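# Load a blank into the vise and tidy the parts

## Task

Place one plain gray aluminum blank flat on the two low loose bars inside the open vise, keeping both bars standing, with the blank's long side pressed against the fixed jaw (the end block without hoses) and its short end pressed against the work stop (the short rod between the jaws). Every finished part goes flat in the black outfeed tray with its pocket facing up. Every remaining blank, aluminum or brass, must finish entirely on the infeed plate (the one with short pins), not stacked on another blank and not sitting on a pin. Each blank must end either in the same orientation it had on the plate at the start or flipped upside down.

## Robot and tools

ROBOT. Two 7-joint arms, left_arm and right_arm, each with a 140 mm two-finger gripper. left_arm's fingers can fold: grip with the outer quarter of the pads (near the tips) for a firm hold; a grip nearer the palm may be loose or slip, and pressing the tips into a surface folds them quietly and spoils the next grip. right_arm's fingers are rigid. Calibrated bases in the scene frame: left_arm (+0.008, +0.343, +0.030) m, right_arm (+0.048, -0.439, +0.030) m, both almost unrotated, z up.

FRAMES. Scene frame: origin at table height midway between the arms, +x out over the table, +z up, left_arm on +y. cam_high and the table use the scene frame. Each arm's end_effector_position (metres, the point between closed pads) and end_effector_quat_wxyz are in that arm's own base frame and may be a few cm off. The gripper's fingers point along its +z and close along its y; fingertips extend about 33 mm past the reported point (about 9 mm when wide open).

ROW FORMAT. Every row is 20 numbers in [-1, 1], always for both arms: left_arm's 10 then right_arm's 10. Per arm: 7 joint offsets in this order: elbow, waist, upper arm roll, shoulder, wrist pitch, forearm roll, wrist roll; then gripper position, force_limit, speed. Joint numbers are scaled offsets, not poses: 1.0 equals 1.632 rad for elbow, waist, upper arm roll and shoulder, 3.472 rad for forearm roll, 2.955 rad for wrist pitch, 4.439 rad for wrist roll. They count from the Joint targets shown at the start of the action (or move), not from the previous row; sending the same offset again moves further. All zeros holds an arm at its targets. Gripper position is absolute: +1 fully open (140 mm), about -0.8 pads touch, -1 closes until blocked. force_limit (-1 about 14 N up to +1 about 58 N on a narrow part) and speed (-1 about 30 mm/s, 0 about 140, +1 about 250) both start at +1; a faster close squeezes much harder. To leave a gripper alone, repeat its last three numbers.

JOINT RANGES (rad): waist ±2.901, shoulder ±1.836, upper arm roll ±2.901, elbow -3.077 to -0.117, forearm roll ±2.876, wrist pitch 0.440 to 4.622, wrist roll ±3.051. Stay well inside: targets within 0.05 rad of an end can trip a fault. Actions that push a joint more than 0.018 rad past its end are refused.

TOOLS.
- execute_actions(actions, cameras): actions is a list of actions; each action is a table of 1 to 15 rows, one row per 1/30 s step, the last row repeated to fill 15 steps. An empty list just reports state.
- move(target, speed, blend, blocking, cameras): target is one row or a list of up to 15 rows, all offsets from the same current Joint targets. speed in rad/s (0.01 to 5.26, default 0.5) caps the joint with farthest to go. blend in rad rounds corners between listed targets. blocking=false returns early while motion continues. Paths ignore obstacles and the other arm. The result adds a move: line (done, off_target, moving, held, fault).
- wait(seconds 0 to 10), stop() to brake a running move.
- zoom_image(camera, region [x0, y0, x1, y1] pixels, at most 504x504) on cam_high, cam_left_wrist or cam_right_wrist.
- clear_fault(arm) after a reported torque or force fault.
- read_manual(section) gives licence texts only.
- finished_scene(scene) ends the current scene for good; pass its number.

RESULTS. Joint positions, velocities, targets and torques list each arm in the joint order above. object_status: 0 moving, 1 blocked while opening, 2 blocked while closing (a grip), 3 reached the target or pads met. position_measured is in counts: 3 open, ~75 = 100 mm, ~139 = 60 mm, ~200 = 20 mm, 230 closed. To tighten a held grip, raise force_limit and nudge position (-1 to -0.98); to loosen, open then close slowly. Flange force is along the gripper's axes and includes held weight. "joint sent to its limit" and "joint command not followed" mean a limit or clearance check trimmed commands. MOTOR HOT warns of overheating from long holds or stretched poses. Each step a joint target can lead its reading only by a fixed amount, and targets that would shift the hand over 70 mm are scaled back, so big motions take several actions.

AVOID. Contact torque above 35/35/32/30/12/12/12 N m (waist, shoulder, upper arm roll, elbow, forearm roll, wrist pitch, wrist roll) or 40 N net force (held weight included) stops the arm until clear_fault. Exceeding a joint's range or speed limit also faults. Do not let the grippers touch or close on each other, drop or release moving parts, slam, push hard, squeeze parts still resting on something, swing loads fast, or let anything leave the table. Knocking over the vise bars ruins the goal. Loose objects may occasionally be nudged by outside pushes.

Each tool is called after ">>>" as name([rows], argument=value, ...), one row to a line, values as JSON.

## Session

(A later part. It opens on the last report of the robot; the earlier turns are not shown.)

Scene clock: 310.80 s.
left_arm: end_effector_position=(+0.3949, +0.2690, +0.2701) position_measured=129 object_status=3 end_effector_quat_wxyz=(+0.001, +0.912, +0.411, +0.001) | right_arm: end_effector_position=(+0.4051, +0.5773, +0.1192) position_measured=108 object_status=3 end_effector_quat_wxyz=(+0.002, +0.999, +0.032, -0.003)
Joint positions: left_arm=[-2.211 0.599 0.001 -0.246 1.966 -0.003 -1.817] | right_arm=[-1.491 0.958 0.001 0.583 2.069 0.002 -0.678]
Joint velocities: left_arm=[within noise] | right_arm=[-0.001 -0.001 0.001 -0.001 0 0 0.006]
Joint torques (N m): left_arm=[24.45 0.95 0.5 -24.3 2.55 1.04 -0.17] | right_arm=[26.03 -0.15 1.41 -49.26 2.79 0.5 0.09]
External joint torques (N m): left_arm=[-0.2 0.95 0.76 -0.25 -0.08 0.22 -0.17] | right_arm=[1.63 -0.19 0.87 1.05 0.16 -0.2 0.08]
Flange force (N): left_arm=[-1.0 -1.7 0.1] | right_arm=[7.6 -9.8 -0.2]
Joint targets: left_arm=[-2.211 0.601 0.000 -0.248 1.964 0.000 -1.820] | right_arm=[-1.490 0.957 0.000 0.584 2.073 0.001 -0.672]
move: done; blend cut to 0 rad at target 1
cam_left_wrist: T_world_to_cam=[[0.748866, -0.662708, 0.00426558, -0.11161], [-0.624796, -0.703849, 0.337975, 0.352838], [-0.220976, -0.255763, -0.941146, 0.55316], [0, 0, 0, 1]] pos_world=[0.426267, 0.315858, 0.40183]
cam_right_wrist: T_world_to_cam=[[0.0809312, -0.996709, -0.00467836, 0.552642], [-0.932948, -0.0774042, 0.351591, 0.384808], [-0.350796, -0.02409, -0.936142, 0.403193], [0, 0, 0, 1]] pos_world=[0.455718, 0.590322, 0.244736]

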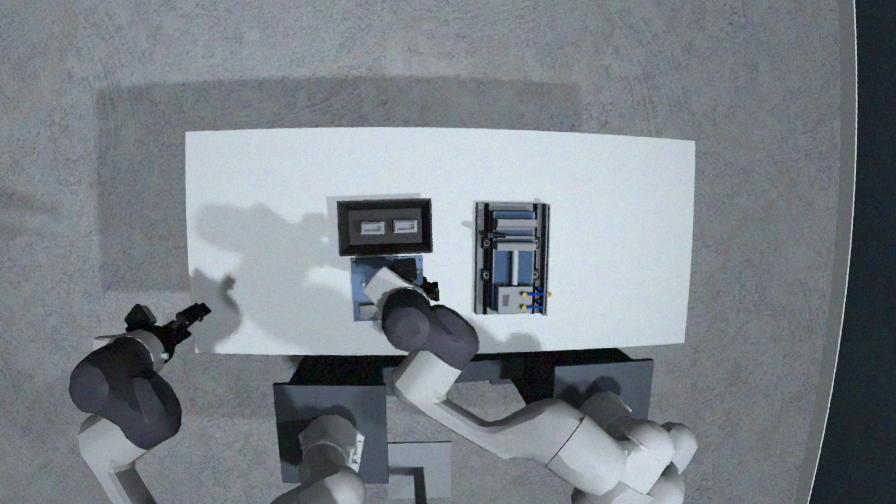

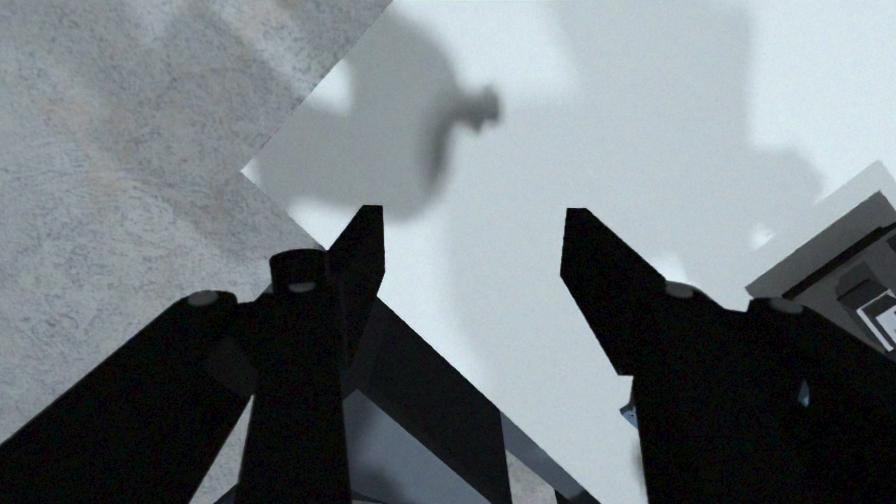

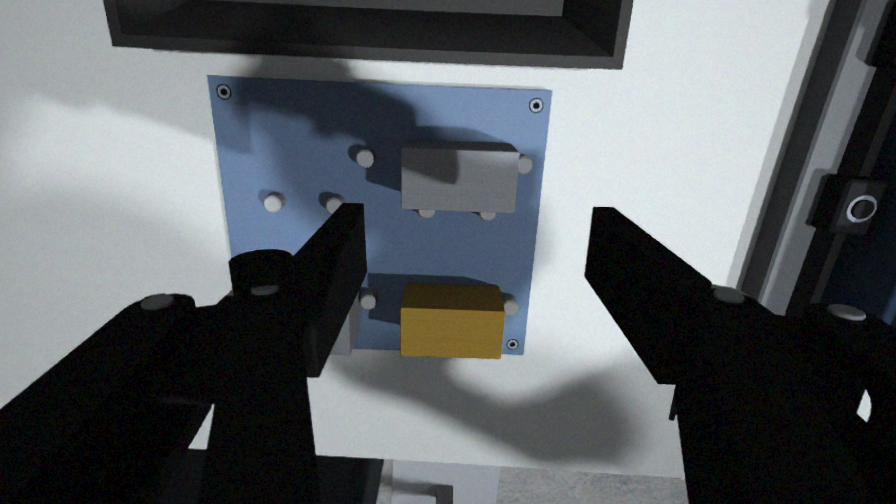

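>>> move([
  [0, 0, 0, 0, 0, 0, 0, 0.0, -1, -1, -0.01773, 0.00043, 0, 0.08067, 0.05435, 0, 0.00464, 0.17, -0.3, -0.5],
  [0, 0, 0, 0, 0, 0, 0, 0.0, -1, -1, -0.01773, 0.00043, 0, 0.08067, 0.05435, 0, 0.00464, -1, -0.3, -1],
], speed=0.12, cameras=["cam_right_wrist"])

>>> zoom_image(camera="cam_right_wrist", region=[300, 100, 640, 350])

Scene clock: 342.90 s.
left_arm: end_effector_position=(+0.3947, +0.2689, +0.2699) position_measured=129 object_status=3 end_effector_quat_wxyz=(+0.001, +0.912, +0.411, +0.001) | right_arm: end_effector_position=(+0.4078, +0.5810, +0.0271) position_measured=140 object_status=0 end_effector_quat_wxyz=(+0.001, +1.000, +0.021, -0.002)
Joint positions: left_arm=[-2.211 0.599 0.001 -0.246 1.966 -0.003 -1.817] | right_arm=[-1.518 0.958 0.001 0.716 2.23 0.002 -0.655]
Joint torques (N m): left_arm=[24.59 0.93 0.5 -24.27 2.6 1.03 -0.14] | right_arm=[24.47 -0.1 1.52 -51.02 2.74 0.44 0.11]
External joint torques (N m): left_arm=[-0.02 1 0.83 -0.3 -0.01 0.21 -0.14] | right_arm=[1.15 -0.18 0.87 1.24 0.1 -0.18 0.11]
Flange force (N): left_arm=[-0.5 -1.8 -0.2] | right_arm=[6.1 -8.1 1.9]
Joint targets: left_arm=[-2.211 0.601 0.000 -0.248 1.964 0.000 -1.820] | right_arm=[-1.519 0.958 0.000 0.716 2.234 0.001 -0.652]
move: done
cam_right_wrist: T_world_to_cam=[[0.0583512, -0.998279, -0.00578086, 0.565793], [-0.934898, -0.0566753, 0.350362, 0.408789], [-0.350086, -0.0150395, -0.936597, 0.312393], [0, 0, 0, 1]] pos_world=[0.458525, 0.592686, 0.152633]

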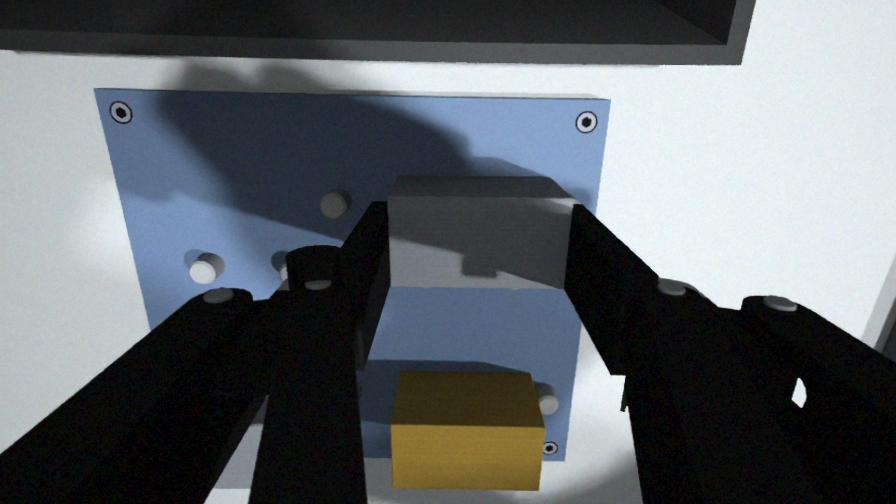

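Scaled by 1.482 (camera's finer frame: 1280x720).

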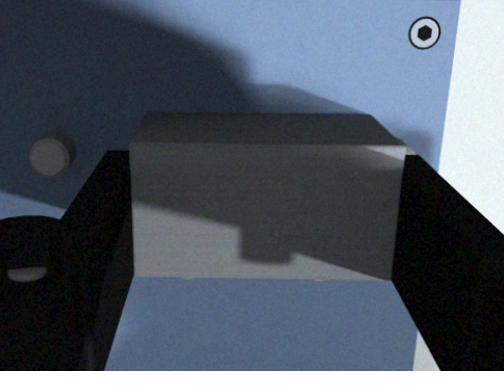

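>>> move([
  [0, 0, 0, 0, 0, 0, 0, 0.0, -1, -1, 0.03688, 0, 0, -0.07874, -0.06385, 0, 0, -1, -0.3, -1],
  [0, 0, 0, 0, 0, 0, 0, 0.0, -1, -1, -0.26572, -0.27016, 0, -0.29675, -0.01714, 0, -0.09549, -1, -0.3, -1],
], speed=[0.15, 0.4], blend=0.03, cameras=["cam_right_wrist"])

>>> zoom_image(camera="cam_right_wrist", region=[340, 60, 620, 320])

Scene clock: 398.93 s.
left_arm: end_effector_position=(+0.3946, +0.2689, +0.2699) position_measured=129 object_status=3 end_effector_quat_wxyz=(+0.001, +0.912, +0.411, +0.001) | right_arm: end_effector_position=(+0.5220, +0.2956, +0.1473) position_measured=140 object_status=2 end_effector_quat_wxyz=(+0.002, +1.000, +0.007, -0.004)
Joint positions: left_arm=[-2.211 0.599 0.001 -0.246 1.965 -0.003 -1.817] | right_arm=[-1.952 0.517 -0.002 0.235 2.178 0.002 -1.071]
Joint velocities: left_arm=[within noise] | right_arm=[0.001 -0.001 0.001 0.001 0 -0.001 -0.005]
Joint torques (N m): left_arm=[24.7 0.89 0.52 -24.24 2.62 1.02 -0.17] | right_arm=[25.46 -0.4 1.24 -40.56 2.97 0.49 -0.25]
External joint torques (N m): left_arm=[0.13 0.88 0.77 -0.36 0.01 0.2 -0.17] | right_arm=[1.99 -0.36 1.07 -1.22 0.37 -0.18 -0.25]
Flange force (N): left_arm=[-0.3 -1.5 -0.4] | right_arm=[3.7 -1.9 -2.8]
Joint targets: left_arm=[-2.211 0.601 0.000 -0.248 1.964 0.000 -1.820] | right_arm=[-1.952 0.517 0.000 0.232 2.183 0.001 -1.076]
move: done
cam_right_wrist: T_world_to_cam=[[0.0303856, -0.999529, -0.00432229, 0.289749], [-0.934439, -0.0299415, 0.354861, 0.44844], [-0.354823, -0.00674376, -0.934909, 0.460393], [0, 0, 0, 1]] pos_world=[0.573594, 0.306145, 0.272545]

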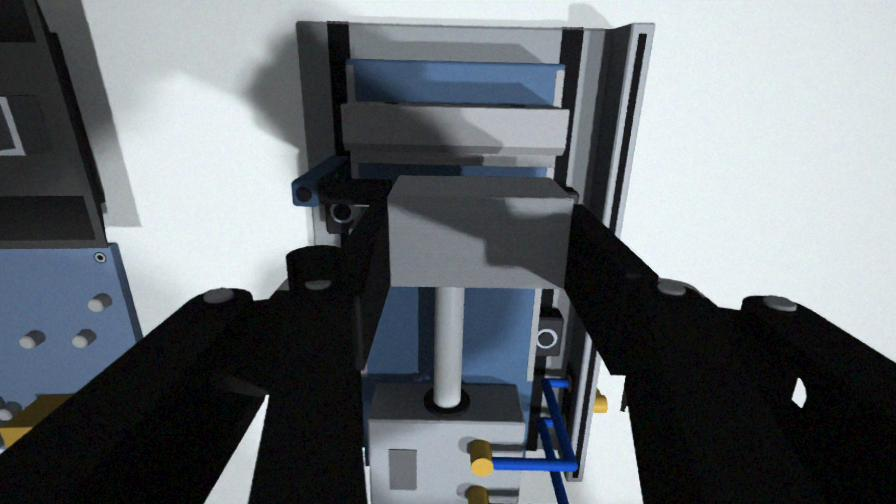

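Scaled by 1.800 (camera's finer frame: 1280x720).

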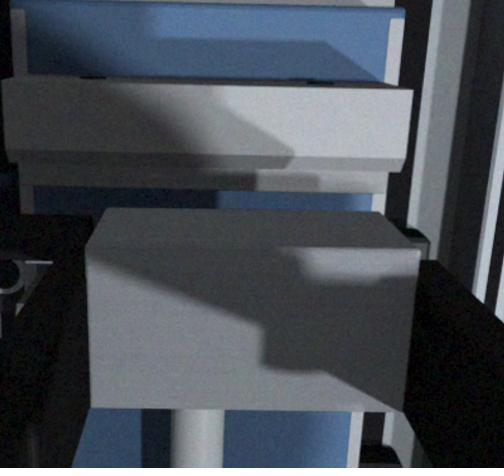

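>>> move(target=[0, 0, 0, 0, 0, 0, 0, 0.0, -1, -1, -0.00422, -0.00172, 0, 0.02022, 0.0135, 0, 0.00072, -1, -0.3, -1], speed=0.05, cameras=["cam_right_wrist"])

>>> zoom_image(camera="cam_right_wrist", region=[340, 90, 620, 300])

Scene clock: 420.30 s.
left_arm: end_effector_position=(+0.3946, +0.2689, +0.2699) position_measured=129 object_status=3 end_effector_quat_wxyz=(+0.001, +0.912, +0.411, +0.001) | right_arm: end_effector_position=(+0.5250, +0.2967, +0.1292) position_measured=140 object_status=2 end_effector_quat_wxyz=(+0.001, +1.000, +0.007, -0.004)
Joint positions: left_arm=[-2.211 0.599 0.001 -0.246 1.965 -0.003 -1.817] | right_arm=[-1.959 0.516 -0.002 0.265 2.217 0.002 -1.072]
Joint velocities: left_arm=[within noise] | right_arm=[0 -0.001 0 -0.001 0.005 0 -0.001]
Joint torques (N m): left_arm=[24.7 0.93 0.47 -24.21 2.64 1.01 -0.18] | right_arm=[25.25 -0.83 1.19 -40.31 2.94 0.47 -0.11]
External joint torques (N m): left_arm=[0.11 0.84 0.63 -0.23 0.02 0.19 -0.18] | right_arm=[2.04 -0.86 0.93 -0.25 0.33 -0.19 -0.11]
Flange force (N): left_arm=[-0.1 -1.2 -0.3] | right_arm=[6.5 -2.9 -1.5]
Joint targets: left_arm=[-2.211 0.601 0.000 -0.248 1.964 0.000 -1.820] | right_arm=[-1.959 0.514 0.000 0.265 2.223 0.001 -1.073]
move: done
cam_right_wrist: T_world_to_cam=[[0.0313802, -0.999495, -0.00506425, 0.290191], [-0.93498, -0.0311449, 0.353329, 0.45865], [-0.353309, -0.00635257, -0.935485, 0.443754], [0, 0, 0, 1]] pos_world=[0.576505, 0.307147, 0.254541]

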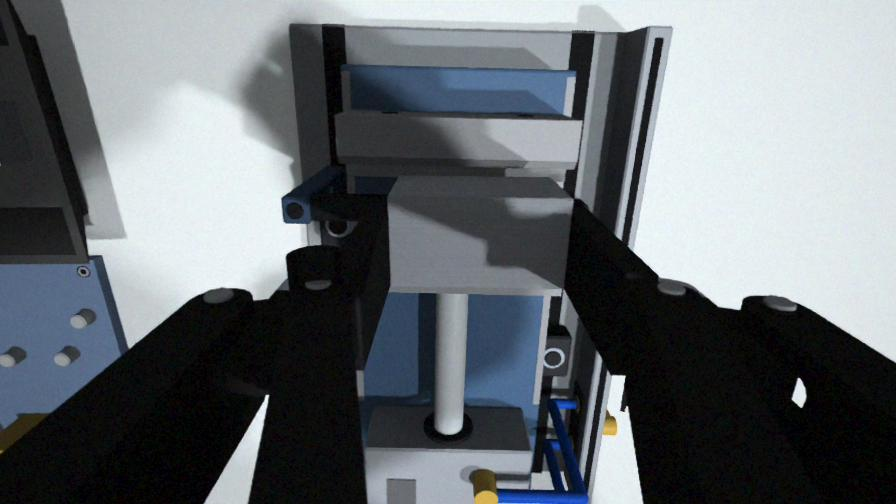

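Scaled by 1.800 (camera's finer frame: 1280x720).

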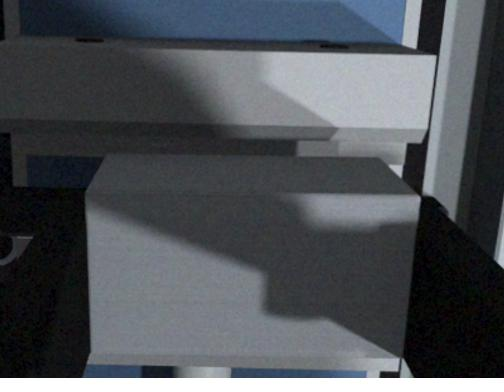

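>>> zoom_image(camera="cam_right_wrist", region=[380, 140, 580, 200])

>>> zoom_image(camera="cam_right_wrist", region=[380, 270, 580, 320])

Scaled by 2.520 (camera's finer frame: 1280x720).

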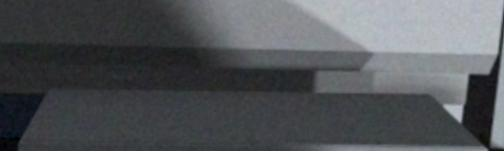

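Scaled by 2.520 (camera's finer frame: 1280x720).

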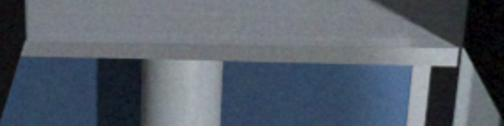

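>>> move(target=[0, 0, 0, 0, 0, 0, 0, 0.0, -1, -1, -0.00756, -0.00049, 0, 0.01734, 0.01375, 0, -0.00018, -1, -0.3, -1], speed=0.04, cameras=["cam_right_wrist"])

>>> zoom_image(camera="cam_right_wrist", region=[340, 120, 620, 330])

Scene clock: 440.47 s.
left_arm: end_effector_position=(+0.3945, +0.2688, +0.2698) position_measured=129 object_status=3 end_effector_quat_wxyz=(+0.001, +0.912, +0.411, +0.001) | right_arm: end_effector_position=(+0.5255, +0.2965, +0.1101) position_measured=140 object_status=2 end_effector_quat_wxyz=(+0.002, +1.000, +0.007, -0.004)
Joint positions: left_arm=[-2.211 0.599 0.001 -0.246 1.965 -0.003 -1.817] | right_arm=[-1.971 0.515 -0.002 0.293 2.256 0.002 -1.072]
Joint torques (N m): left_arm=[24.76 0.92 0.46 -24.23 2.63 1.02 -0.18] | right_arm=[24.75 -0.86 1.22 -40.79 3.19 0.46 -0.14]
External joint torques (N m): left_arm=[0.21 0.95 0.74 -0.38 0.03 0.2 -0.18] | right_arm=[1.88 -0.87 0.95 -0.16 0.58 -0.18 -0.14]
Flange force (N): left_arm=[-0.2 -1.5 -0.6] | right_arm=[5.9 -2.5 -0.4]
Joint targets: left_arm=[-2.211 0.601 0.000 -0.248 1.964 0.000 -1.820] | right_arm=[-1.972 0.514 0.000 0.293 2.264 0.001 -1.073]
move: done
cam_right_wrist: T_world_to_cam=[[0.0306112, -0.999522, -0.00428918, 0.290241], [-0.934545, -0.0301427, 0.354567, 0.465096], [-0.354527, -0.00684528, -0.935021, 0.426843], [0, 0, 0, 1]] pos_world=[0.577096, 0.307044, 0.235444]

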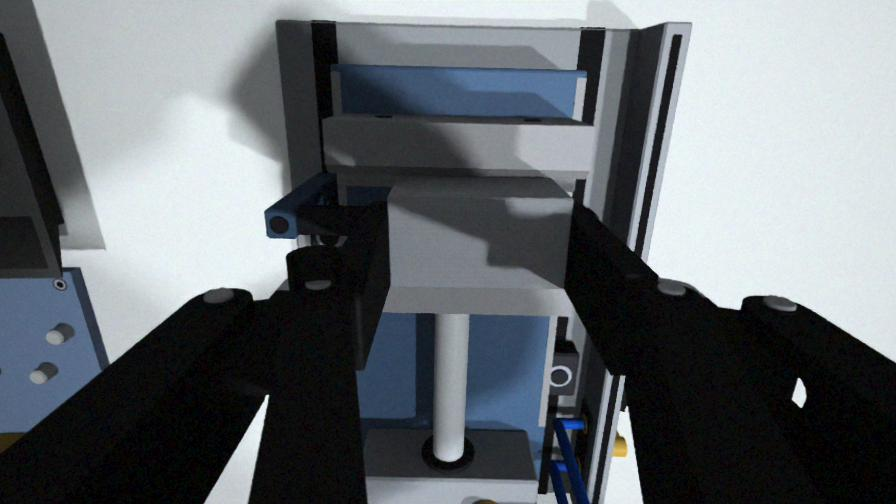

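Scaled by 1.800 (camera's finer frame: 1280x720).

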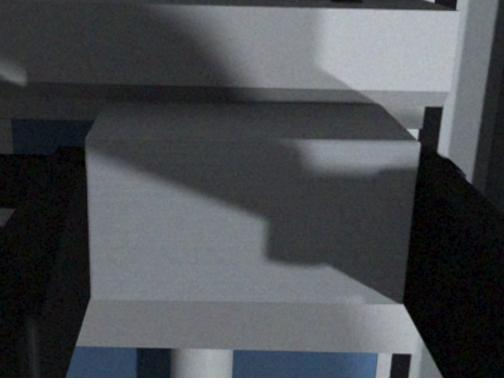

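>>> move([
  [0, 0, 0, 0, 0, 0, 0, 0.0, -1, -1, -0.00441, 0, 0, 0.00888, 0.00734, 0, 0, -1, -0.3, -1],
  [0, 0, 0, 0, 0, 0, 0, 0.0, -1, -1, 0.00068, -0.00124, 0, 0.01239, 0.00647, 0, -0.00046, -1, -0.3, -1],
], speed=[0.03, 0.015], cameras=[])

Scene clock: 451.67 s.
left_arm: end_effector_position=(+0.3945, +0.2688, +0.2698) position_measured=129 object_status=3 end_effector_quat_wxyz=(+0.001, +0.912, +0.411, +0.001) | right_arm: end_effector_position=(+0.5256, +0.2964, +0.0996) position_measured=140 object_status=2 end_effector_quat_wxyz=(+0.002, +1.000, +0.007, -0.005)
Joint positions: left_arm=[-2.211 0.599 0.001 -0.246 1.965 -0.003 -1.817] | right_arm=[-1.976 0.514 -0.001 0.311 2.275 0.002 -1.072]
Joint torques (N m): left_arm=[24.76 0.88 0.44 -24.22 2.64 1.03 -0.16] | right_arm=[26.65 -1.34 0.84 -39.42 4.07 0.13 -0.28]
External joint torques (N m): left_arm=[0.22 0.92 0.73 -0.37 0.03 0.21 -0.16] | right_arm=[3.92 -1.22 0.66 1.58 1.46 -0.49 -0.28]
Flange force (N): left_arm=[-0.1 -1.4 -0.6] | right_arm=[16.7 -7.5 2.6]
Joint targets: left_arm=[-2.211 0.601 0.000 -0.248 1.964 0.000 -1.820] | right_arm=[-1.970 0.512 0.000 0.313 2.283 0.001 -1.075]
move: done

>>> move(target=[0, 0, 0, 0, 0, 0, 0, 0.0, -1, -1, 0.00256, 0.00401, 0, 0.00176, -0.00044, 0, 0.00148, -1, -0.3, -1], speed=0.015, cameras=["cam_right_wrist"])

>>> zoom_image(camera="cam_right_wrist", region=[340, 120, 620, 330])

Scene clock: 459.70 s.
left_arm: end_effector_position=(+0.3945, +0.2688, +0.2698) position_measured=129 object_status=3 end_effector_quat_wxyz=(+0.001, +0.912, +0.411, +0.000) | right_arm: end_effector_position=(+0.5258, +0.2969, +0.0996) position_measured=140 object_status=2 end_effector_quat_wxyz=(+0.003, +1.000, +0.006, -0.006)
Joint positions: left_arm=[-2.211 0.599 0.001 -0.246 1.965 -0.003 -1.817] | right_arm=[-1.971 0.515 -0.001 0.313 2.271 0.002 -1.07]
Joint velocities: left_arm=[within noise] | right_arm=[0.001 0.002 0 0.001 0 0 0.005]
Joint torques (N m): left_arm=[24.72 0.92 0.5 -24.21 2.64 1.03 -0.18] | right_arm=[27.03 1.83 2.17 -38.74 4.35 0.47 -0.03]
External joint torques (N m): left_arm=[0.09 0.95 0.78 -0.23 0.02 0.21 -0.18] | right_arm=[4.38 1.99 2.03 2.24 1.76 -0.15 -0.03]
Flange force (N): left_arm=[-0.1 -1.5 -0.3] | right_arm=[17.2 -13.2 3.9]
Joint targets: left_arm=[-2.211 0.601 0.000 -0.248 1.964 0.000 -1.820] | right_arm=[-1.966 0.518 0.000 0.316 2.282 0.001 -1.069]
move: off_target (right_arm); right_arm: the wrist pitch is farthest, 0.011 rad from its target
cam_right_wrist: T_world_to_cam=[[0.0284503, -0.999592, -0.00243043, 0.291516], [-0.933212, -0.0274321, 0.358278, 0.467187], [-0.358199, -0.007925, -0.933612, 0.419262], [0, 0, 0, 1]] pos_world=[0.57787, 0.307536, 0.224754]

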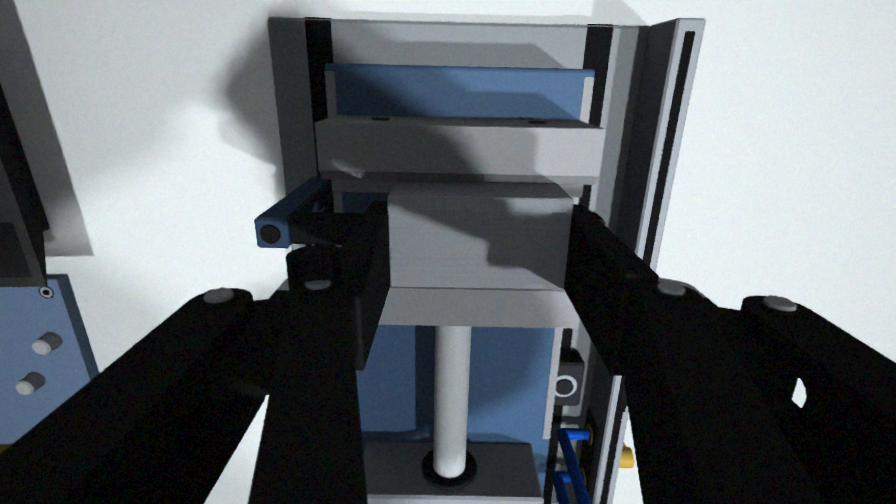

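Scaled by 1.800 (camera's finer frame: 1280x720).

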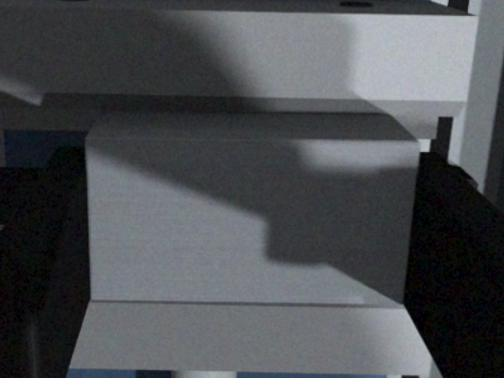

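>>> zoom_image(camera="cam_right_wrist", region=[240, 160, 440, 280])

Scaled by 2.520 (camera's finer frame: 1280x720).

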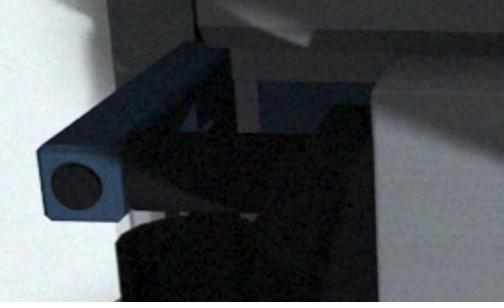

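>>> move(target=[0, 0, 0, 0, 0, 0, 0, 0.0, -1, -1, -0.00412, 0.00237, 0, -0.00536, -0.00068, 0, 0.00087, -1, -0.3, -1], speed=0.02, cameras=[])

Scene clock: 477.27 s.
left_arm: end_effector_position=(+0.3945, +0.2688, +0.2698) position_measured=129 object_status=3 end_effector_quat_wxyz=(+0.001, +0.912, +0.411, +0.000) | right_arm: end_effector_position=(+0.5250, +0.3005, +0.1009) position_measured=140 object_status=2 end_effector_quat_wxyz=(+0.002, +1.000, +0.008, -0.004)
Joint positions: left_arm=[-2.211 0.599 0.001 -0.246 1.965 -0.003 -1.817] | right_arm=[-1.972 0.52 -0.001 0.311 2.274 0.002 -1.069]
Joint torques (N m): left_arm=[24.77 0.91 0.47 -24.28 2.65 1.02 -0.17] | right_arm=[24.23 0.13 1.08 -42.01 2.97 0.49 0.15]
External joint torques (N m): left_arm=[0.19 0.94 0.76 -0.34 0.04 0.2 -0.17] | right_arm=[1.51 0.28 0.93 -1.03 0.36 -0.13 0.15]
Flange force (N): left_arm=[-0.1 -1.5 -0.5] | right_arm=[1.9 -2.3 -1.8]
Joint targets: left_arm=[-2.211 0.601 0.000 -0.248 1.964 0.000 -1.820] | right_arm=[-1.973 0.522 0.000 0.307 2.280 0.001 -1.065]
move: done

>>> move(target=[0, 0, 0, 0, 0, 0, 0, 0.0, -1, -1, 0.0023, 0.00176, 0, 0.00158, -0.00039, 0, 0.00065, -1, -0.3, -1], speed=0.015, cameras=[])

Scene clock: 481.10 s.
left_arm: end_effector_position=(+0.3945, +0.2688, +0.2698) position_measured=129 object_status=3 end_effector_quat_wxyz=(+0.001, +0.912, +0.411, +0.000) | right_arm: end_effector_position=(+0.5242, +0.3020, +0.1010) position_measured=140 object_status=2 end_effector_quat_wxyz=(+0.002, +1.000, +0.008, -0.004)
Joint positions: left_arm=[-2.211 0.599 0.001 -0.246 1.965 -0.003 -1.817] | right_arm=[-1.972 0.523 -0.001 0.31 2.274 0.002 -1.066]
Joint torques (N m): left_arm=[24.74 0.88 0.48 -24.22 2.65 1.02 -0.21] | right_arm=[25.17 0.12 1.08 -41.14 2.77 0.46 0.12]
External joint torques (N m): left_arm=[0.16 0.82 0.67 -0.35 0.03 0.19 -0.21] | right_arm=[2.37 -0.02 0.68 -0.02 0.15 -0.16 0.12]
Flange force (N): left_arm=[-0.3 -1.2 -0.4] | right_arm=[7.9 -5.0 -1.4]
Joint targets: left_arm=[-2.211 0.601 0.000 -0.248 1.964 0.000 -1.820] | right_arm=[-1.969 0.525 0.000 0.310 2.278 0.001 -1.062]
move: done

>>> move(target=[0, 0, 0, 0, 0, 0, 0, 0.0, -1, -1, 0.0023, 0.00176, 0, 0.00158, -0.00039, 0, 0.00065, -1, -0.3, -1], speed=0.015, cameras=[])

Scene clock: 484.17 s.
left_arm: end_effector_position=(+0.3945, +0.2688, +0.2698) position_measured=129 object_status=3 end_effector_quat_wxyz=(+0.001, +0.912, +0.411, +0.000) | right_arm: end_effector_position=(+0.5246, +0.3036, +0.1011) position_measured=140 object_status=2 end_effector_quat_wxyz=(+0.001, +1.000, +0.008, -0.003)
Joint positions: left_arm=[-2.211 0.599 0.001 -0.246 1.965 -0.003 -1.817] | right_arm=[-1.969 0.525 -0.001 0.312 2.274 0.002 -1.063]
Joint torques (N m): left_arm=[24.71 0.87 0.47 -24.22 2.67 1.01 -0.18] | right_arm=[25.98 0.67 1.89 -40.61 3.12 0.55 0.11]
External joint torques (N m): left_arm=[0.14 0.86 0.7 -0.33 0.06 0.19 -0.18] | right_arm=[3.04 0.59 1.54 0.74 0.47 -0.08 0.11]
Flange force (N): left_arm=[-0.3 -1.4 -0.3] | right_arm=[11.2 -8.2 -0.1]
Joint targets: left_arm=[-2.211 0.601 0.000 -0.248 1.964 0.000 -1.820] | right_arm=[-1.965 0.528 0.000 0.312 2.277 0.001 -1.059]
move: done

>>> move(target=[0, 0, 0, 0, 0, 0, 0, 0.0, -1, -1, 0.0018, 0.00176, 0, 0.0013, -0.00039, 0, 0.00065, -1, -0.3, -1], speed=0.015, cameras=["cam_right_wrist"])

>>> zoom_image(camera="cam_right_wrist", region=[240, 120, 620, 330])

Scene clock: 487.73 s.
left_arm: end_effector_position=(+0.3945, +0.2688, +0.2698) position_measured=129 object_status=3 end_effector_quat_wxyz=(+0.001, +0.912, +0.411, +0.000) | right_arm: end_effector_position=(+0.5249, +0.3037, +0.1007) position_measured=140 object_status=2 end_effector_quat_wxyz=(+0.002, +1.000, +0.007, -0.004)
Joint positions: left_arm=[-2.211 0.599 0.001 -0.246 1.965 -0.003 -1.817] | right_arm=[-1.967 0.526 -0.002 0.314 2.273 0.001 -1.061]
Joint torques (N m): left_arm=[24.74 0.85 0.5 -24.18 2.65 1 -0.2] | right_arm=[26.45 2.15 2.72 -40.91 3.34 0.85 0.1]
External joint torques (N m): left_arm=[0.19 0.89 0.79 -0.34 0.04 0.18 -0.2] | right_arm=[3.67 2.23 2.52 0.26 0.71 0.23 0.1]
Flange force (N): left_arm=[-0.1 -1.4 -0.5] | right_arm=[10.8 -10.7 -0.7]
Joint targets: left_arm=[-2.211 0.601 0.000 -0.248 1.964 0.000 -1.820] | right_arm=[-1.963 0.531 0.000 0.315 2.276 0.001 -1.056]
move: done
cam_right_wrist: T_world_to_cam=[[0.0312094, -0.999507, -0.00350635, 0.296989], [-0.935019, -0.0304352, 0.353288, 0.468531], [-0.35322, -0.00774742, -0.935508, 0.417554], [0, 0, 0, 1]] pos_world=[0.576305, 0.314337, 0.22614]

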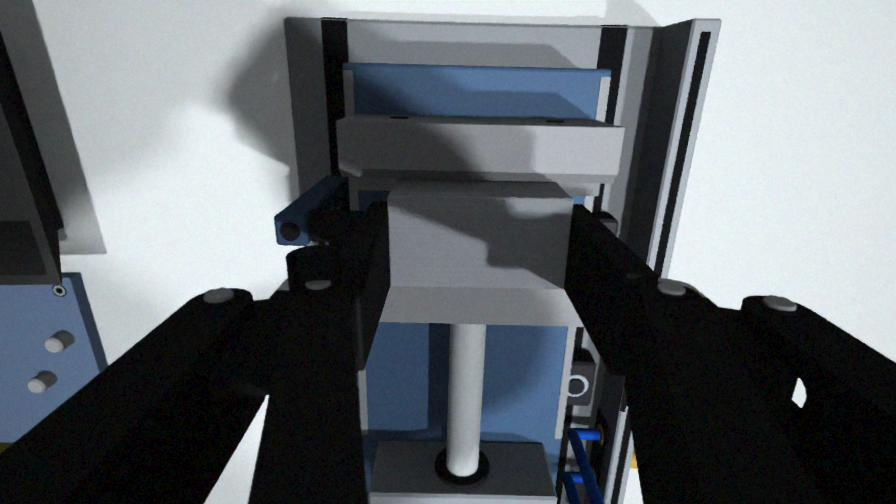

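Scaled by 1.326 (camera's finer frame: 1280x720).

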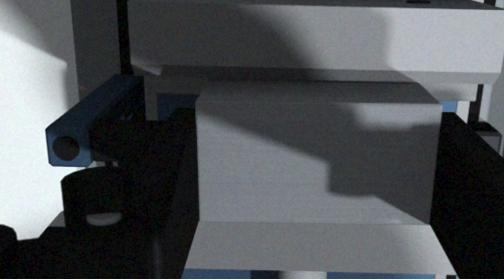

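>>> move(target=[0, 0, 0, 0, 0, 0, 0, 0.0, -1, -1, 0.00199, -0.00076, 0, 0.00451, 0.00139, 0, -0.00028, -1, -0.3, -1], speed=0.015, cameras=[])

Scene clock: 496.73 s.
left_arm: end_effector_position=(+0.3945, +0.2688, +0.2698) position_measured=129 object_status=3 end_effector_quat_wxyz=(+0.001, +0.912, +0.411, +0.000) | right_arm: end_effector_position=(+0.5253, +0.3038, +0.0995) position_measured=140 object_status=2 end_effector_quat_wxyz=(+0.003, +1.000, +0.007, -0.004)
Joint positions: left_arm=[-2.211 0.599 0.001 -0.246 1.965 -0.003 -1.817] | right_arm=[-1.964 0.527 -0.002 0.319 2.272 0 -1.06]
Joint torques (N m): left_arm=[24.72 0.88 0.48 -24.18 2.65 1.02 -0.19] | right_arm=[26.08 1.26 2.74 -39.06 4.03 0.92 0.11]
External joint torques (N m): left_arm=[0.12 0.92 0.77 -0.24 0.04 0.2 -0.19] | right_arm=[3.26 1.35 2.54 2.27 1.4 0.3 0.11]
Flange force (N): left_arm=[0.0 -1.4 -0.3] | right_arm=[13.8 -11.2 4.0]
Joint targets: left_arm=[-2.211 0.601 0.000 -0.248 1.964 0.000 -1.820] | right_arm=[-1.959 0.529 0.000 0.322 2.280 0.001 -1.058]
move: done

>>> move(target=[0, 0, 0, 0, 0, 0, 0, 0.0, -1, -1, -0.00084, 0, 0, 0.00194, 0.00153, 0, 0, -1, -0.3, -1], speed=0.015, cameras=[])

Scene clock: 500.77 s.
left_arm: end_effector_position=(+0.3945, +0.2688, +0.2698) position_measured=129 object_status=3 end_effector_quat_wxyz=(+0.001, +0.912, +0.411, +0.000) | right_arm: end_effector_position=(+0.5253, +0.3038, +0.0995) position_measured=140 object_status=2 end_effector_quat_wxyz=(+0.003, +1.000, +0.007, -0.004)
Joint positions: left_arm=[-2.211 0.599 0.001 -0.246 1.965 -0.003 -1.817] | right_arm=[-1.963 0.527 -0.002 0.319 2.272 0 -1.06]
Joint torques (N m): left_arm=[24.74 0.89 0.48 -24.22 2.65 1.01 -0.16] | right_arm=[24.98 1.25 2.64 -37.35 4.49 0.91 0.01]
External joint torques (N m): left_arm=[0.22 0.98 0.83 -0.37 0.05 0.2 -0.16] | right_arm=[2.21 1.25 2.37 3.9 1.87 0.29 0.01]
Flange force (N): left_arm=[-0.1 -1.6 -0.5] | right_arm=[13.6 -10.6 8.1]
Joint targets: left_arm=[-2.211 0.601 0.000 -0.248 1.964 0.000 -1.820] | right_arm=[-1.961 0.529 0.000 0.325 2.285 0.001 -1.058]
move: off_target (right_arm); right_arm: the wrist pitch is farthest, 0.013 rad from its target

>>> move([
  [0, 0, 0, 0, 0, 0, 0, 0.0, -1, -1, -0.00471, -0.00073, 0, -0.00828, -0.00197, 0, -0.00027, -1, -0.3, -1],
  [0, 0, 0, 0, 0, 0, 0, 0.0, -1, -1, -0.00471, -0.00073, 0, -0.00828, -0.00197, 0, -0.00027, 0.05, -0.3, -1],
], speed=0.015, cameras=["cam_right_wrist"])

>>> zoom_image(camera="cam_right_wrist", region=[300, 120, 640, 330])

Scene clock: 511.07 s.
left_arm: end_effector_position=(+0.3944, +0.2688, +0.2698) position_measured=129 object_status=3 end_effector_quat_wxyz=(+0.001, +0.912, +0.411, +0.000) | right_arm: end_effector_position=(+0.5252, +0.3039, +0.1015) position_measured=123 object_status=0 end_effector_quat_wxyz=(+0.002, +1.000, +0.007, -0.003)
Joint positions: left_arm=[-2.211 0.599 0.001 -0.246 1.965 -0.003 -1.817] | right_arm=[-1.968 0.527 -0.002 0.313 2.274 0 -1.06]
Joint torques (N m): left_arm=[24.73 0.82 0.45 -24.15 2.66 1.01 -0.15] | right_arm=[24.13 0.13 1.21 -41.12 2.81 0.64 0]
External joint torques (N m): left_arm=[0.11 0.71 0.58 -0.12 0.05 0.19 -0.15] | right_arm=[1.26 0.21 1.01 0.17 0.17 0.02 0]
Flange force (N): left_arm=[0.2 -1.0 -0.2] | right_arm=[4.3 -3.3 -0.3]
Joint targets: left_arm=[-2.211 0.601 0.000 -0.248 1.964 0.000 -1.820] | right_arm=[-1.968 0.528 0.000 0.312 2.279 0.001 -1.059]
move: done
cam_right_wrist: T_world_to_cam=[[0.0307513, -0.999519, -0.00413133, 0.297404], [-0.935669, -0.0302401, 0.351581, 0.469055], [-0.351536, -0.00694602, -0.936148, 0.417261], [0, 0, 0, 1]] pos_world=[0.576417, 0.314343, 0.226936]

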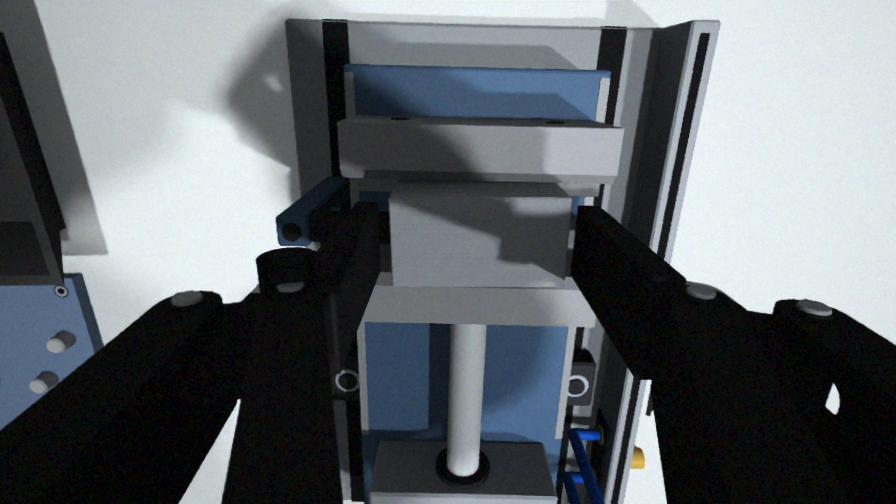

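Scaled by 1.482 (camera's finer frame: 1280x720).

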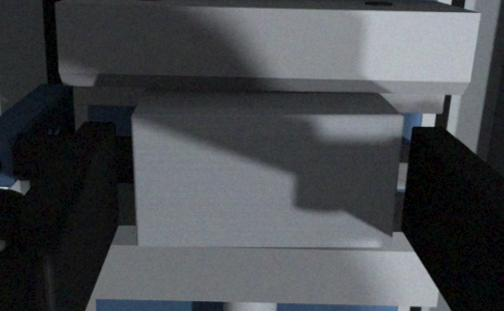

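>>> move([
  [0, 0, 0, 0, 0, 0, 0, 0.0, -1, -1, 0.01256, 0, 0, -0.02904, -0.02294, 0, 0, 0.05, -0.3, -1],
  [0, 0, 0, 0, 0, 0, 0, 0.0, -1, -1, -0.05754, 0.02237, 0, -0.12322, -0.03594, 0, 0.00804, 0.05, -0.3, -1],
], speed=[0.07, 0.25], blend=0.01, cameras=["cam_high", "cam_right_wrist"])

>>> zoom_image(camera="cam_right_wrist", region=[340, 20, 620, 220])

Scene clock: 523.73 s.
left_arm: end_effector_position=(+0.3944, +0.2688, +0.2698) position_measured=129 object_status=3 end_effector_quat_wxyz=(+0.001, +0.912, +0.411, +0.000) | right_arm: end_effector_position=(+0.4826, +0.3038, +0.1707) position_measured=123 object_status=3 end_effector_quat_wxyz=(-0.002, +1.000, +0.010, +0.002)
Joint positions: left_arm=[-2.211 0.599 0.001 -0.246 1.965 -0.003 -1.817] | right_arm=[-2.06 0.563 -0.002 0.111 2.177 0 -1.028]
Joint velocities: left_arm=[within noise] | right_arm=[0 -0.001 0.001 0.001 -0.001 0 0.006]
Joint torques (N m): left_arm=[24.76 0.87 0.47 -24.21 2.67 1.03 -0.18] | right_arm=[24.91 0.02 0.81 -35.29 2.36 0.7 0.1]
External joint torques (N m): left_arm=[0.1 0.92 0.77 -0.23 0.04 0.2 -0.18] | right_arm=[1.21 -0.05 0.65 0.31 -0.29 0.02 0.1]
Flange force (N): left_arm=[-0.1 -1.5 -0.2] | right_arm=[4.5 -3.5 -1.8]
Joint targets: left_arm=[-2.211 0.601 0.000 -0.248 1.964 0.000 -1.820] | right_arm=[-2.062 0.565 0.000 0.110 2.173 0.001 -1.023]
move: done
cam_right_wrist: T_world_to_cam=[[0.0363203, -0.999287, -0.0103564, 0.297284], [-0.938916, -0.0376713, 0.342078, 0.410245], [-0.342224, -0.00270065, -0.939614, 0.461965], [0, 0, 0, 1]] pos_world=[0.532484, 0.313774, 0.296812]

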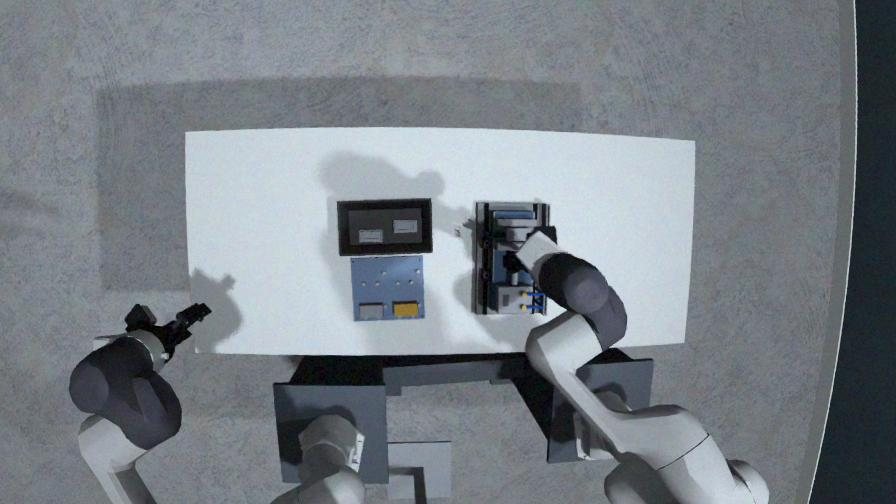

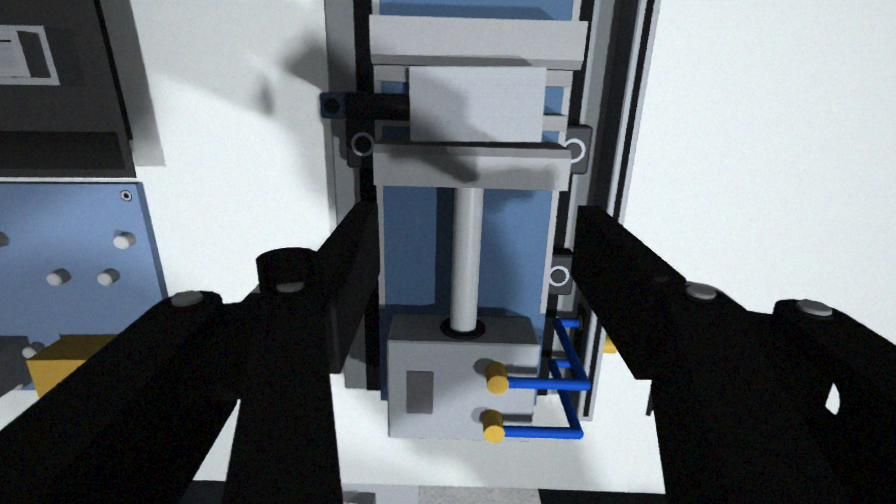

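Scaled by 1.800 (camera's finer frame: 1280x720).

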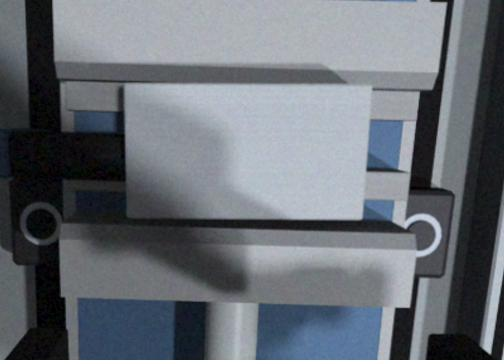

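>>> zoom_image(camera="cam_high", region=[330, 190, 440, 325])

>>> zoom_image(camera="cam_right_wrist", region=[360, 50, 580, 160])

Scaled by 3.733 (camera's finer frame: 1280x720).

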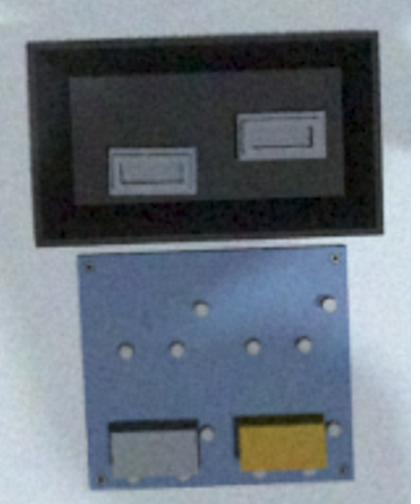

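Scaled by 2.291 (camera's finer frame: 1280x720).

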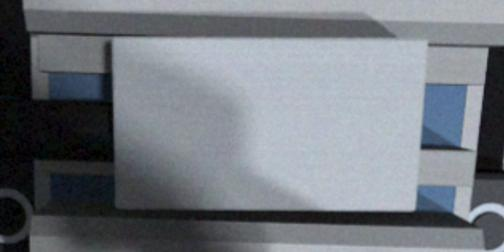

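>>> zoom_image(camera="cam_right_wrist", region=[370, 50, 480, 100])

>>> zoom_image(camera="cam_right_wrist", region=[480, 50, 590, 100])

Scaled by 4.582 (camera's finer frame: 1280x720).

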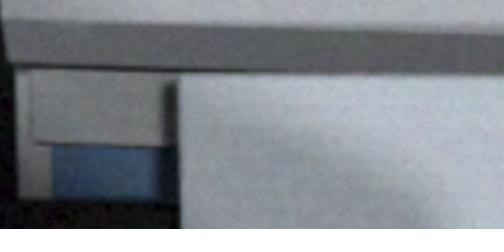

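Scaled by 4.582 (camera's finer frame: 1280x720).

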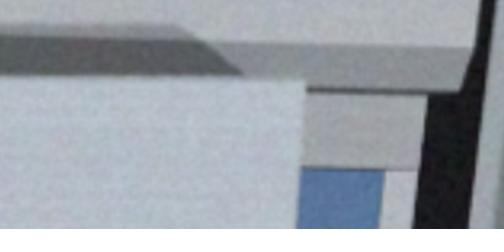

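>>> move([
  [0, 0, 0, 0, 0, 0, 0, 0.0, -1, -1, 0.00335, 0.0106, 0, 0.0408, 0.02035, 0, 0.00665, -0.8, -0.3, -0.5],
  [0, 0, 0, 0, 0, 0, 0, 0.0, -1, -1, -0.01393, 0.0106, 0, 0.07002, 0.04603, 0, 0.00665, -0.8, -0.3, -0.5],
], speed=[0.1, 0.07], cameras=["cam_right_wrist"])

>>> zoom_image(camera="cam_right_wrist", region=[340, 60, 640, 280])

Scene clock: 570.90 s.
left_arm: end_effector_position=(+0.3944, +0.2688, +0.2698) position_measured=129 object_status=3 end_effector_quat_wxyz=(+0.001, +0.912, +0.411, +0.000) | right_arm: end_effector_position=(+0.4832, +0.3159, +0.1073) position_measured=229 object_status=3 end_effector_quat_wxyz=(+0.001, +1.000, +0.002, -0.001)
Joint positions: left_arm=[-2.211 0.599 0.001 -0.246 1.965 -0.003 -1.817] | right_arm=[-2.083 0.58 -0.002 0.224 2.304 0 -0.997]
Joint velocities: left_arm=[within noise] | right_arm=[0 0 0.001 -0.001 0.003 -0.001 -0.001]
Joint torques (N m): left_arm=[24.72 0.86 0.5 -24.15 2.66 1.02 -0.16] | right_arm=[23.67 0.11 0.94 -37.08 2.77 0.64 0.15]
External joint torques (N m): left_arm=[0.18 0.8 0.69 -0.34 0.06 0.19 -0.16] | right_arm=[1.12 0.02 0.65 1.05 0.14 0.03 0.15]
Flange force (N): left_arm=[-0.1 -1.3 -0.4] | right_arm=[5.4 -4.3 1.1]
Joint targets: left_arm=[-2.211 0.601 0.000 -0.248 1.964 0.000 -1.820] | right_arm=[-2.085 0.582 0.000 0.225 2.309 0.001 -0.994]
move: done
cam_right_wrist: T_world_to_cam=[[0.0222433, -0.999737, -0.00552921, 0.315093], [-0.936728, -0.0227734, 0.349316, 0.426485], [-0.349351, -0.00259059, -0.936988, 0.405732], [0, 0, 0, 1]] pos_world=[0.534234, 0.325774, 0.23293]

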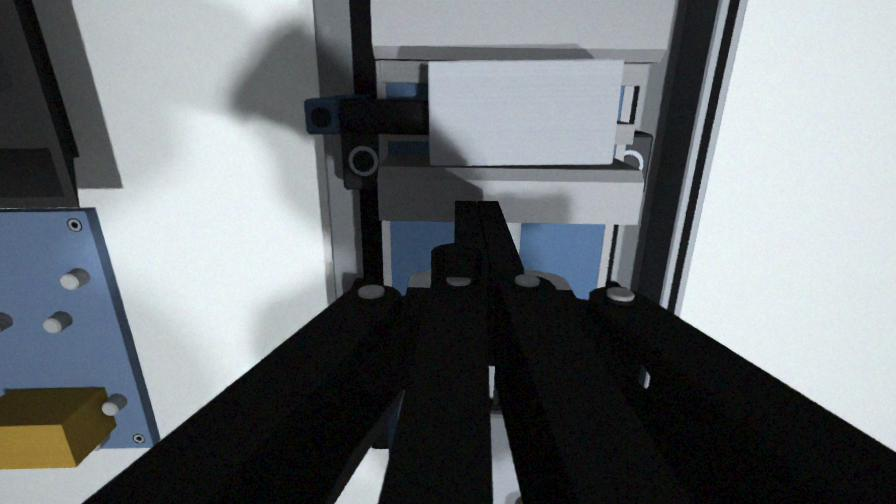

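Scaled by 1.680 (camera's finer frame: 1280x720).

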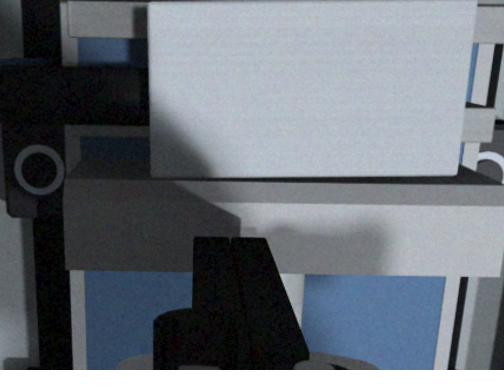

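>>> move(target=[0, 0, 0, 0, 0, 0, 0, 0.0, -1, -1, 0.01849, -0.00581, 0, 0.0159, -0.00143, 0, -0.00214, -0.8, -0.3, -0.5], speed=0.03, cameras=["cam_right_wrist"])

>>> zoom_image(camera="cam_right_wrist", region=[340, 60, 640, 280])

Scene clock: 577.87 s.
left_arm: end_effector_position=(+0.3944, +0.2688, +0.2698) position_measured=129 object_status=3 end_effector_quat_wxyz=(+0.001, +0.912, +0.411, +0.000) | right_arm: end_effector_position=(+0.4922, +0.3173, +0.1040) position_measured=229 object_status=3 end_effector_quat_wxyz=(+0.000, +1.000, +0.000, +0.000)
Joint positions: left_arm=[-2.211 0.599 0.001 -0.246 1.965 -0.003 -1.817] | right_arm=[-2.057 0.574 -0.002 0.249 2.305 0 -0.999]
Joint velocities: left_arm=[within noise] | right_arm=[0.002 0.001 0 0.002 0 -0.001 -0.004]
Joint torques (N m): left_arm=[24.74 0.85 0.51 -24.19 2.68 1.03 -0.18] | right_arm=[24.73 -0.77 1 -37.67 2.6 0.63 -0.15]
External joint torques (N m): left_arm=[0.16 0.93 0.85 -0.3 0.07 0.21 -0.19] | right_arm=[2.2 -0.78 0.77 1.24 -0.03 0.03 -0.15]
Flange force (N): left_arm=[0.0 -1.5 -0.3] | right_arm=[10.4 -5.8 0.3]
Joint targets: left_arm=[-2.211 0.601 0.000 -0.248 1.964 0.000 -1.820] | right_arm=[-2.055 0.573 0.000 0.251 2.304 0.001 -1.003]
move: done
cam_right_wrist: T_world_to_cam=[[0.0176682, -0.999821, -0.00669729, 0.318681], [-0.93748, -0.0188945, 0.347526, 0.435341], [-0.34759, 0.000138408, -0.937646, 0.404079], [0, 0, 0, 1]] pos_world=[0.542947, 0.326794, 0.229726]

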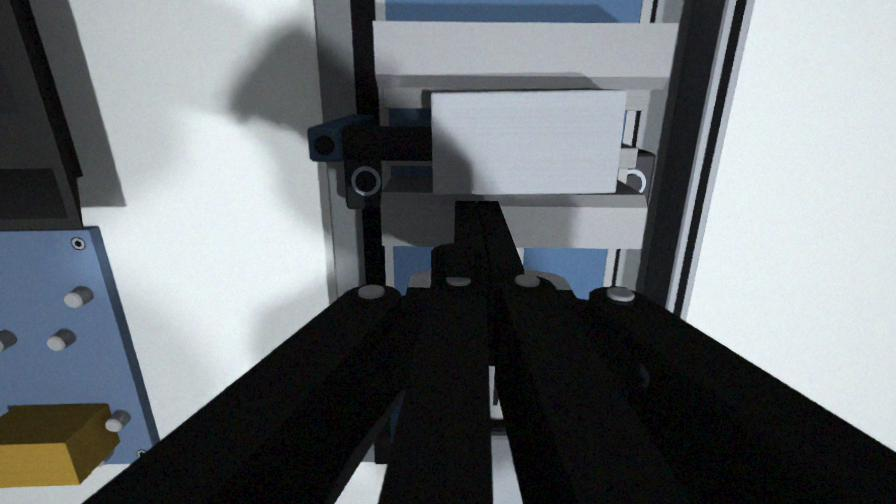

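Scaled by 1.680 (camera's finer frame: 1280x720).

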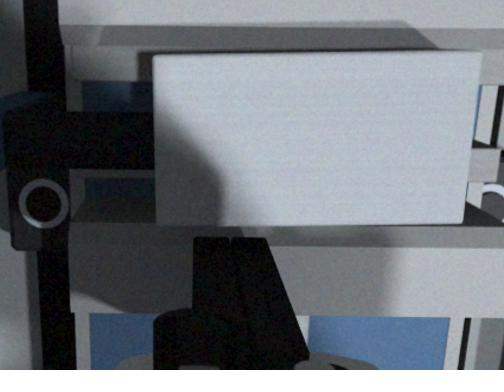

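>>> move(target=[0, 0, 0, 0, 0, 0, 0, 0.0, -1, -1, 0.00619, -0.0017, 0, 0.00338, -0.00156, 0, -0.00063, -0.8, -0.3, -0.5], speed=0.02, cameras=[])

Scene clock: 582.90 s.
left_arm: end_effector_position=(+0.3944, +0.2688, +0.2698) position_measured=129 object_status=3 end_effector_quat_wxyz=(+0.001, +0.912, +0.411, +0.000) | right_arm: end_effector_position=(+0.4964, +0.3181, +0.1051) position_measured=229 object_status=3 end_effector_quat_wxyz=(-0.001, +1.000, +0.000, +0.001)
Joint positions: left_arm=[-2.211 0.599 0.001 -0.246 1.965 -0.003 -1.817] | right_arm=[-2.047 0.571 -0.002 0.254 2.304 0 -1.002]
Joint velocities: left_arm=[within noise] | right_arm=[0.003 0 0.001 0.001 -0.002 0.001 -0.005]
Joint torques (N m): left_arm=[24.76 0.85 0.47 -24.16 2.68 1.02 -0.14] | right_arm=[24.15 -0.73 1.07 -37.94 2.35 0.62 -0.25]
External joint torques (N m): left_arm=[0.12 0.85 0.73 -0.17 0.06 0.19 -0.14] | right_arm=[1.65 -0.65 0.92 1.07 -0.29 0.01 -0.25]
Flange force (N): left_arm=[0.2 -1.4 -0.2] | right_arm=[8.5 -4.6 -0.1]
Joint targets: left_arm=[-2.211 0.601 0.000 -0.248 1.964 0.000 -1.820] | right_arm=[-2.045 0.570 0.000 0.256 2.300 0.001 -1.006]
move: done


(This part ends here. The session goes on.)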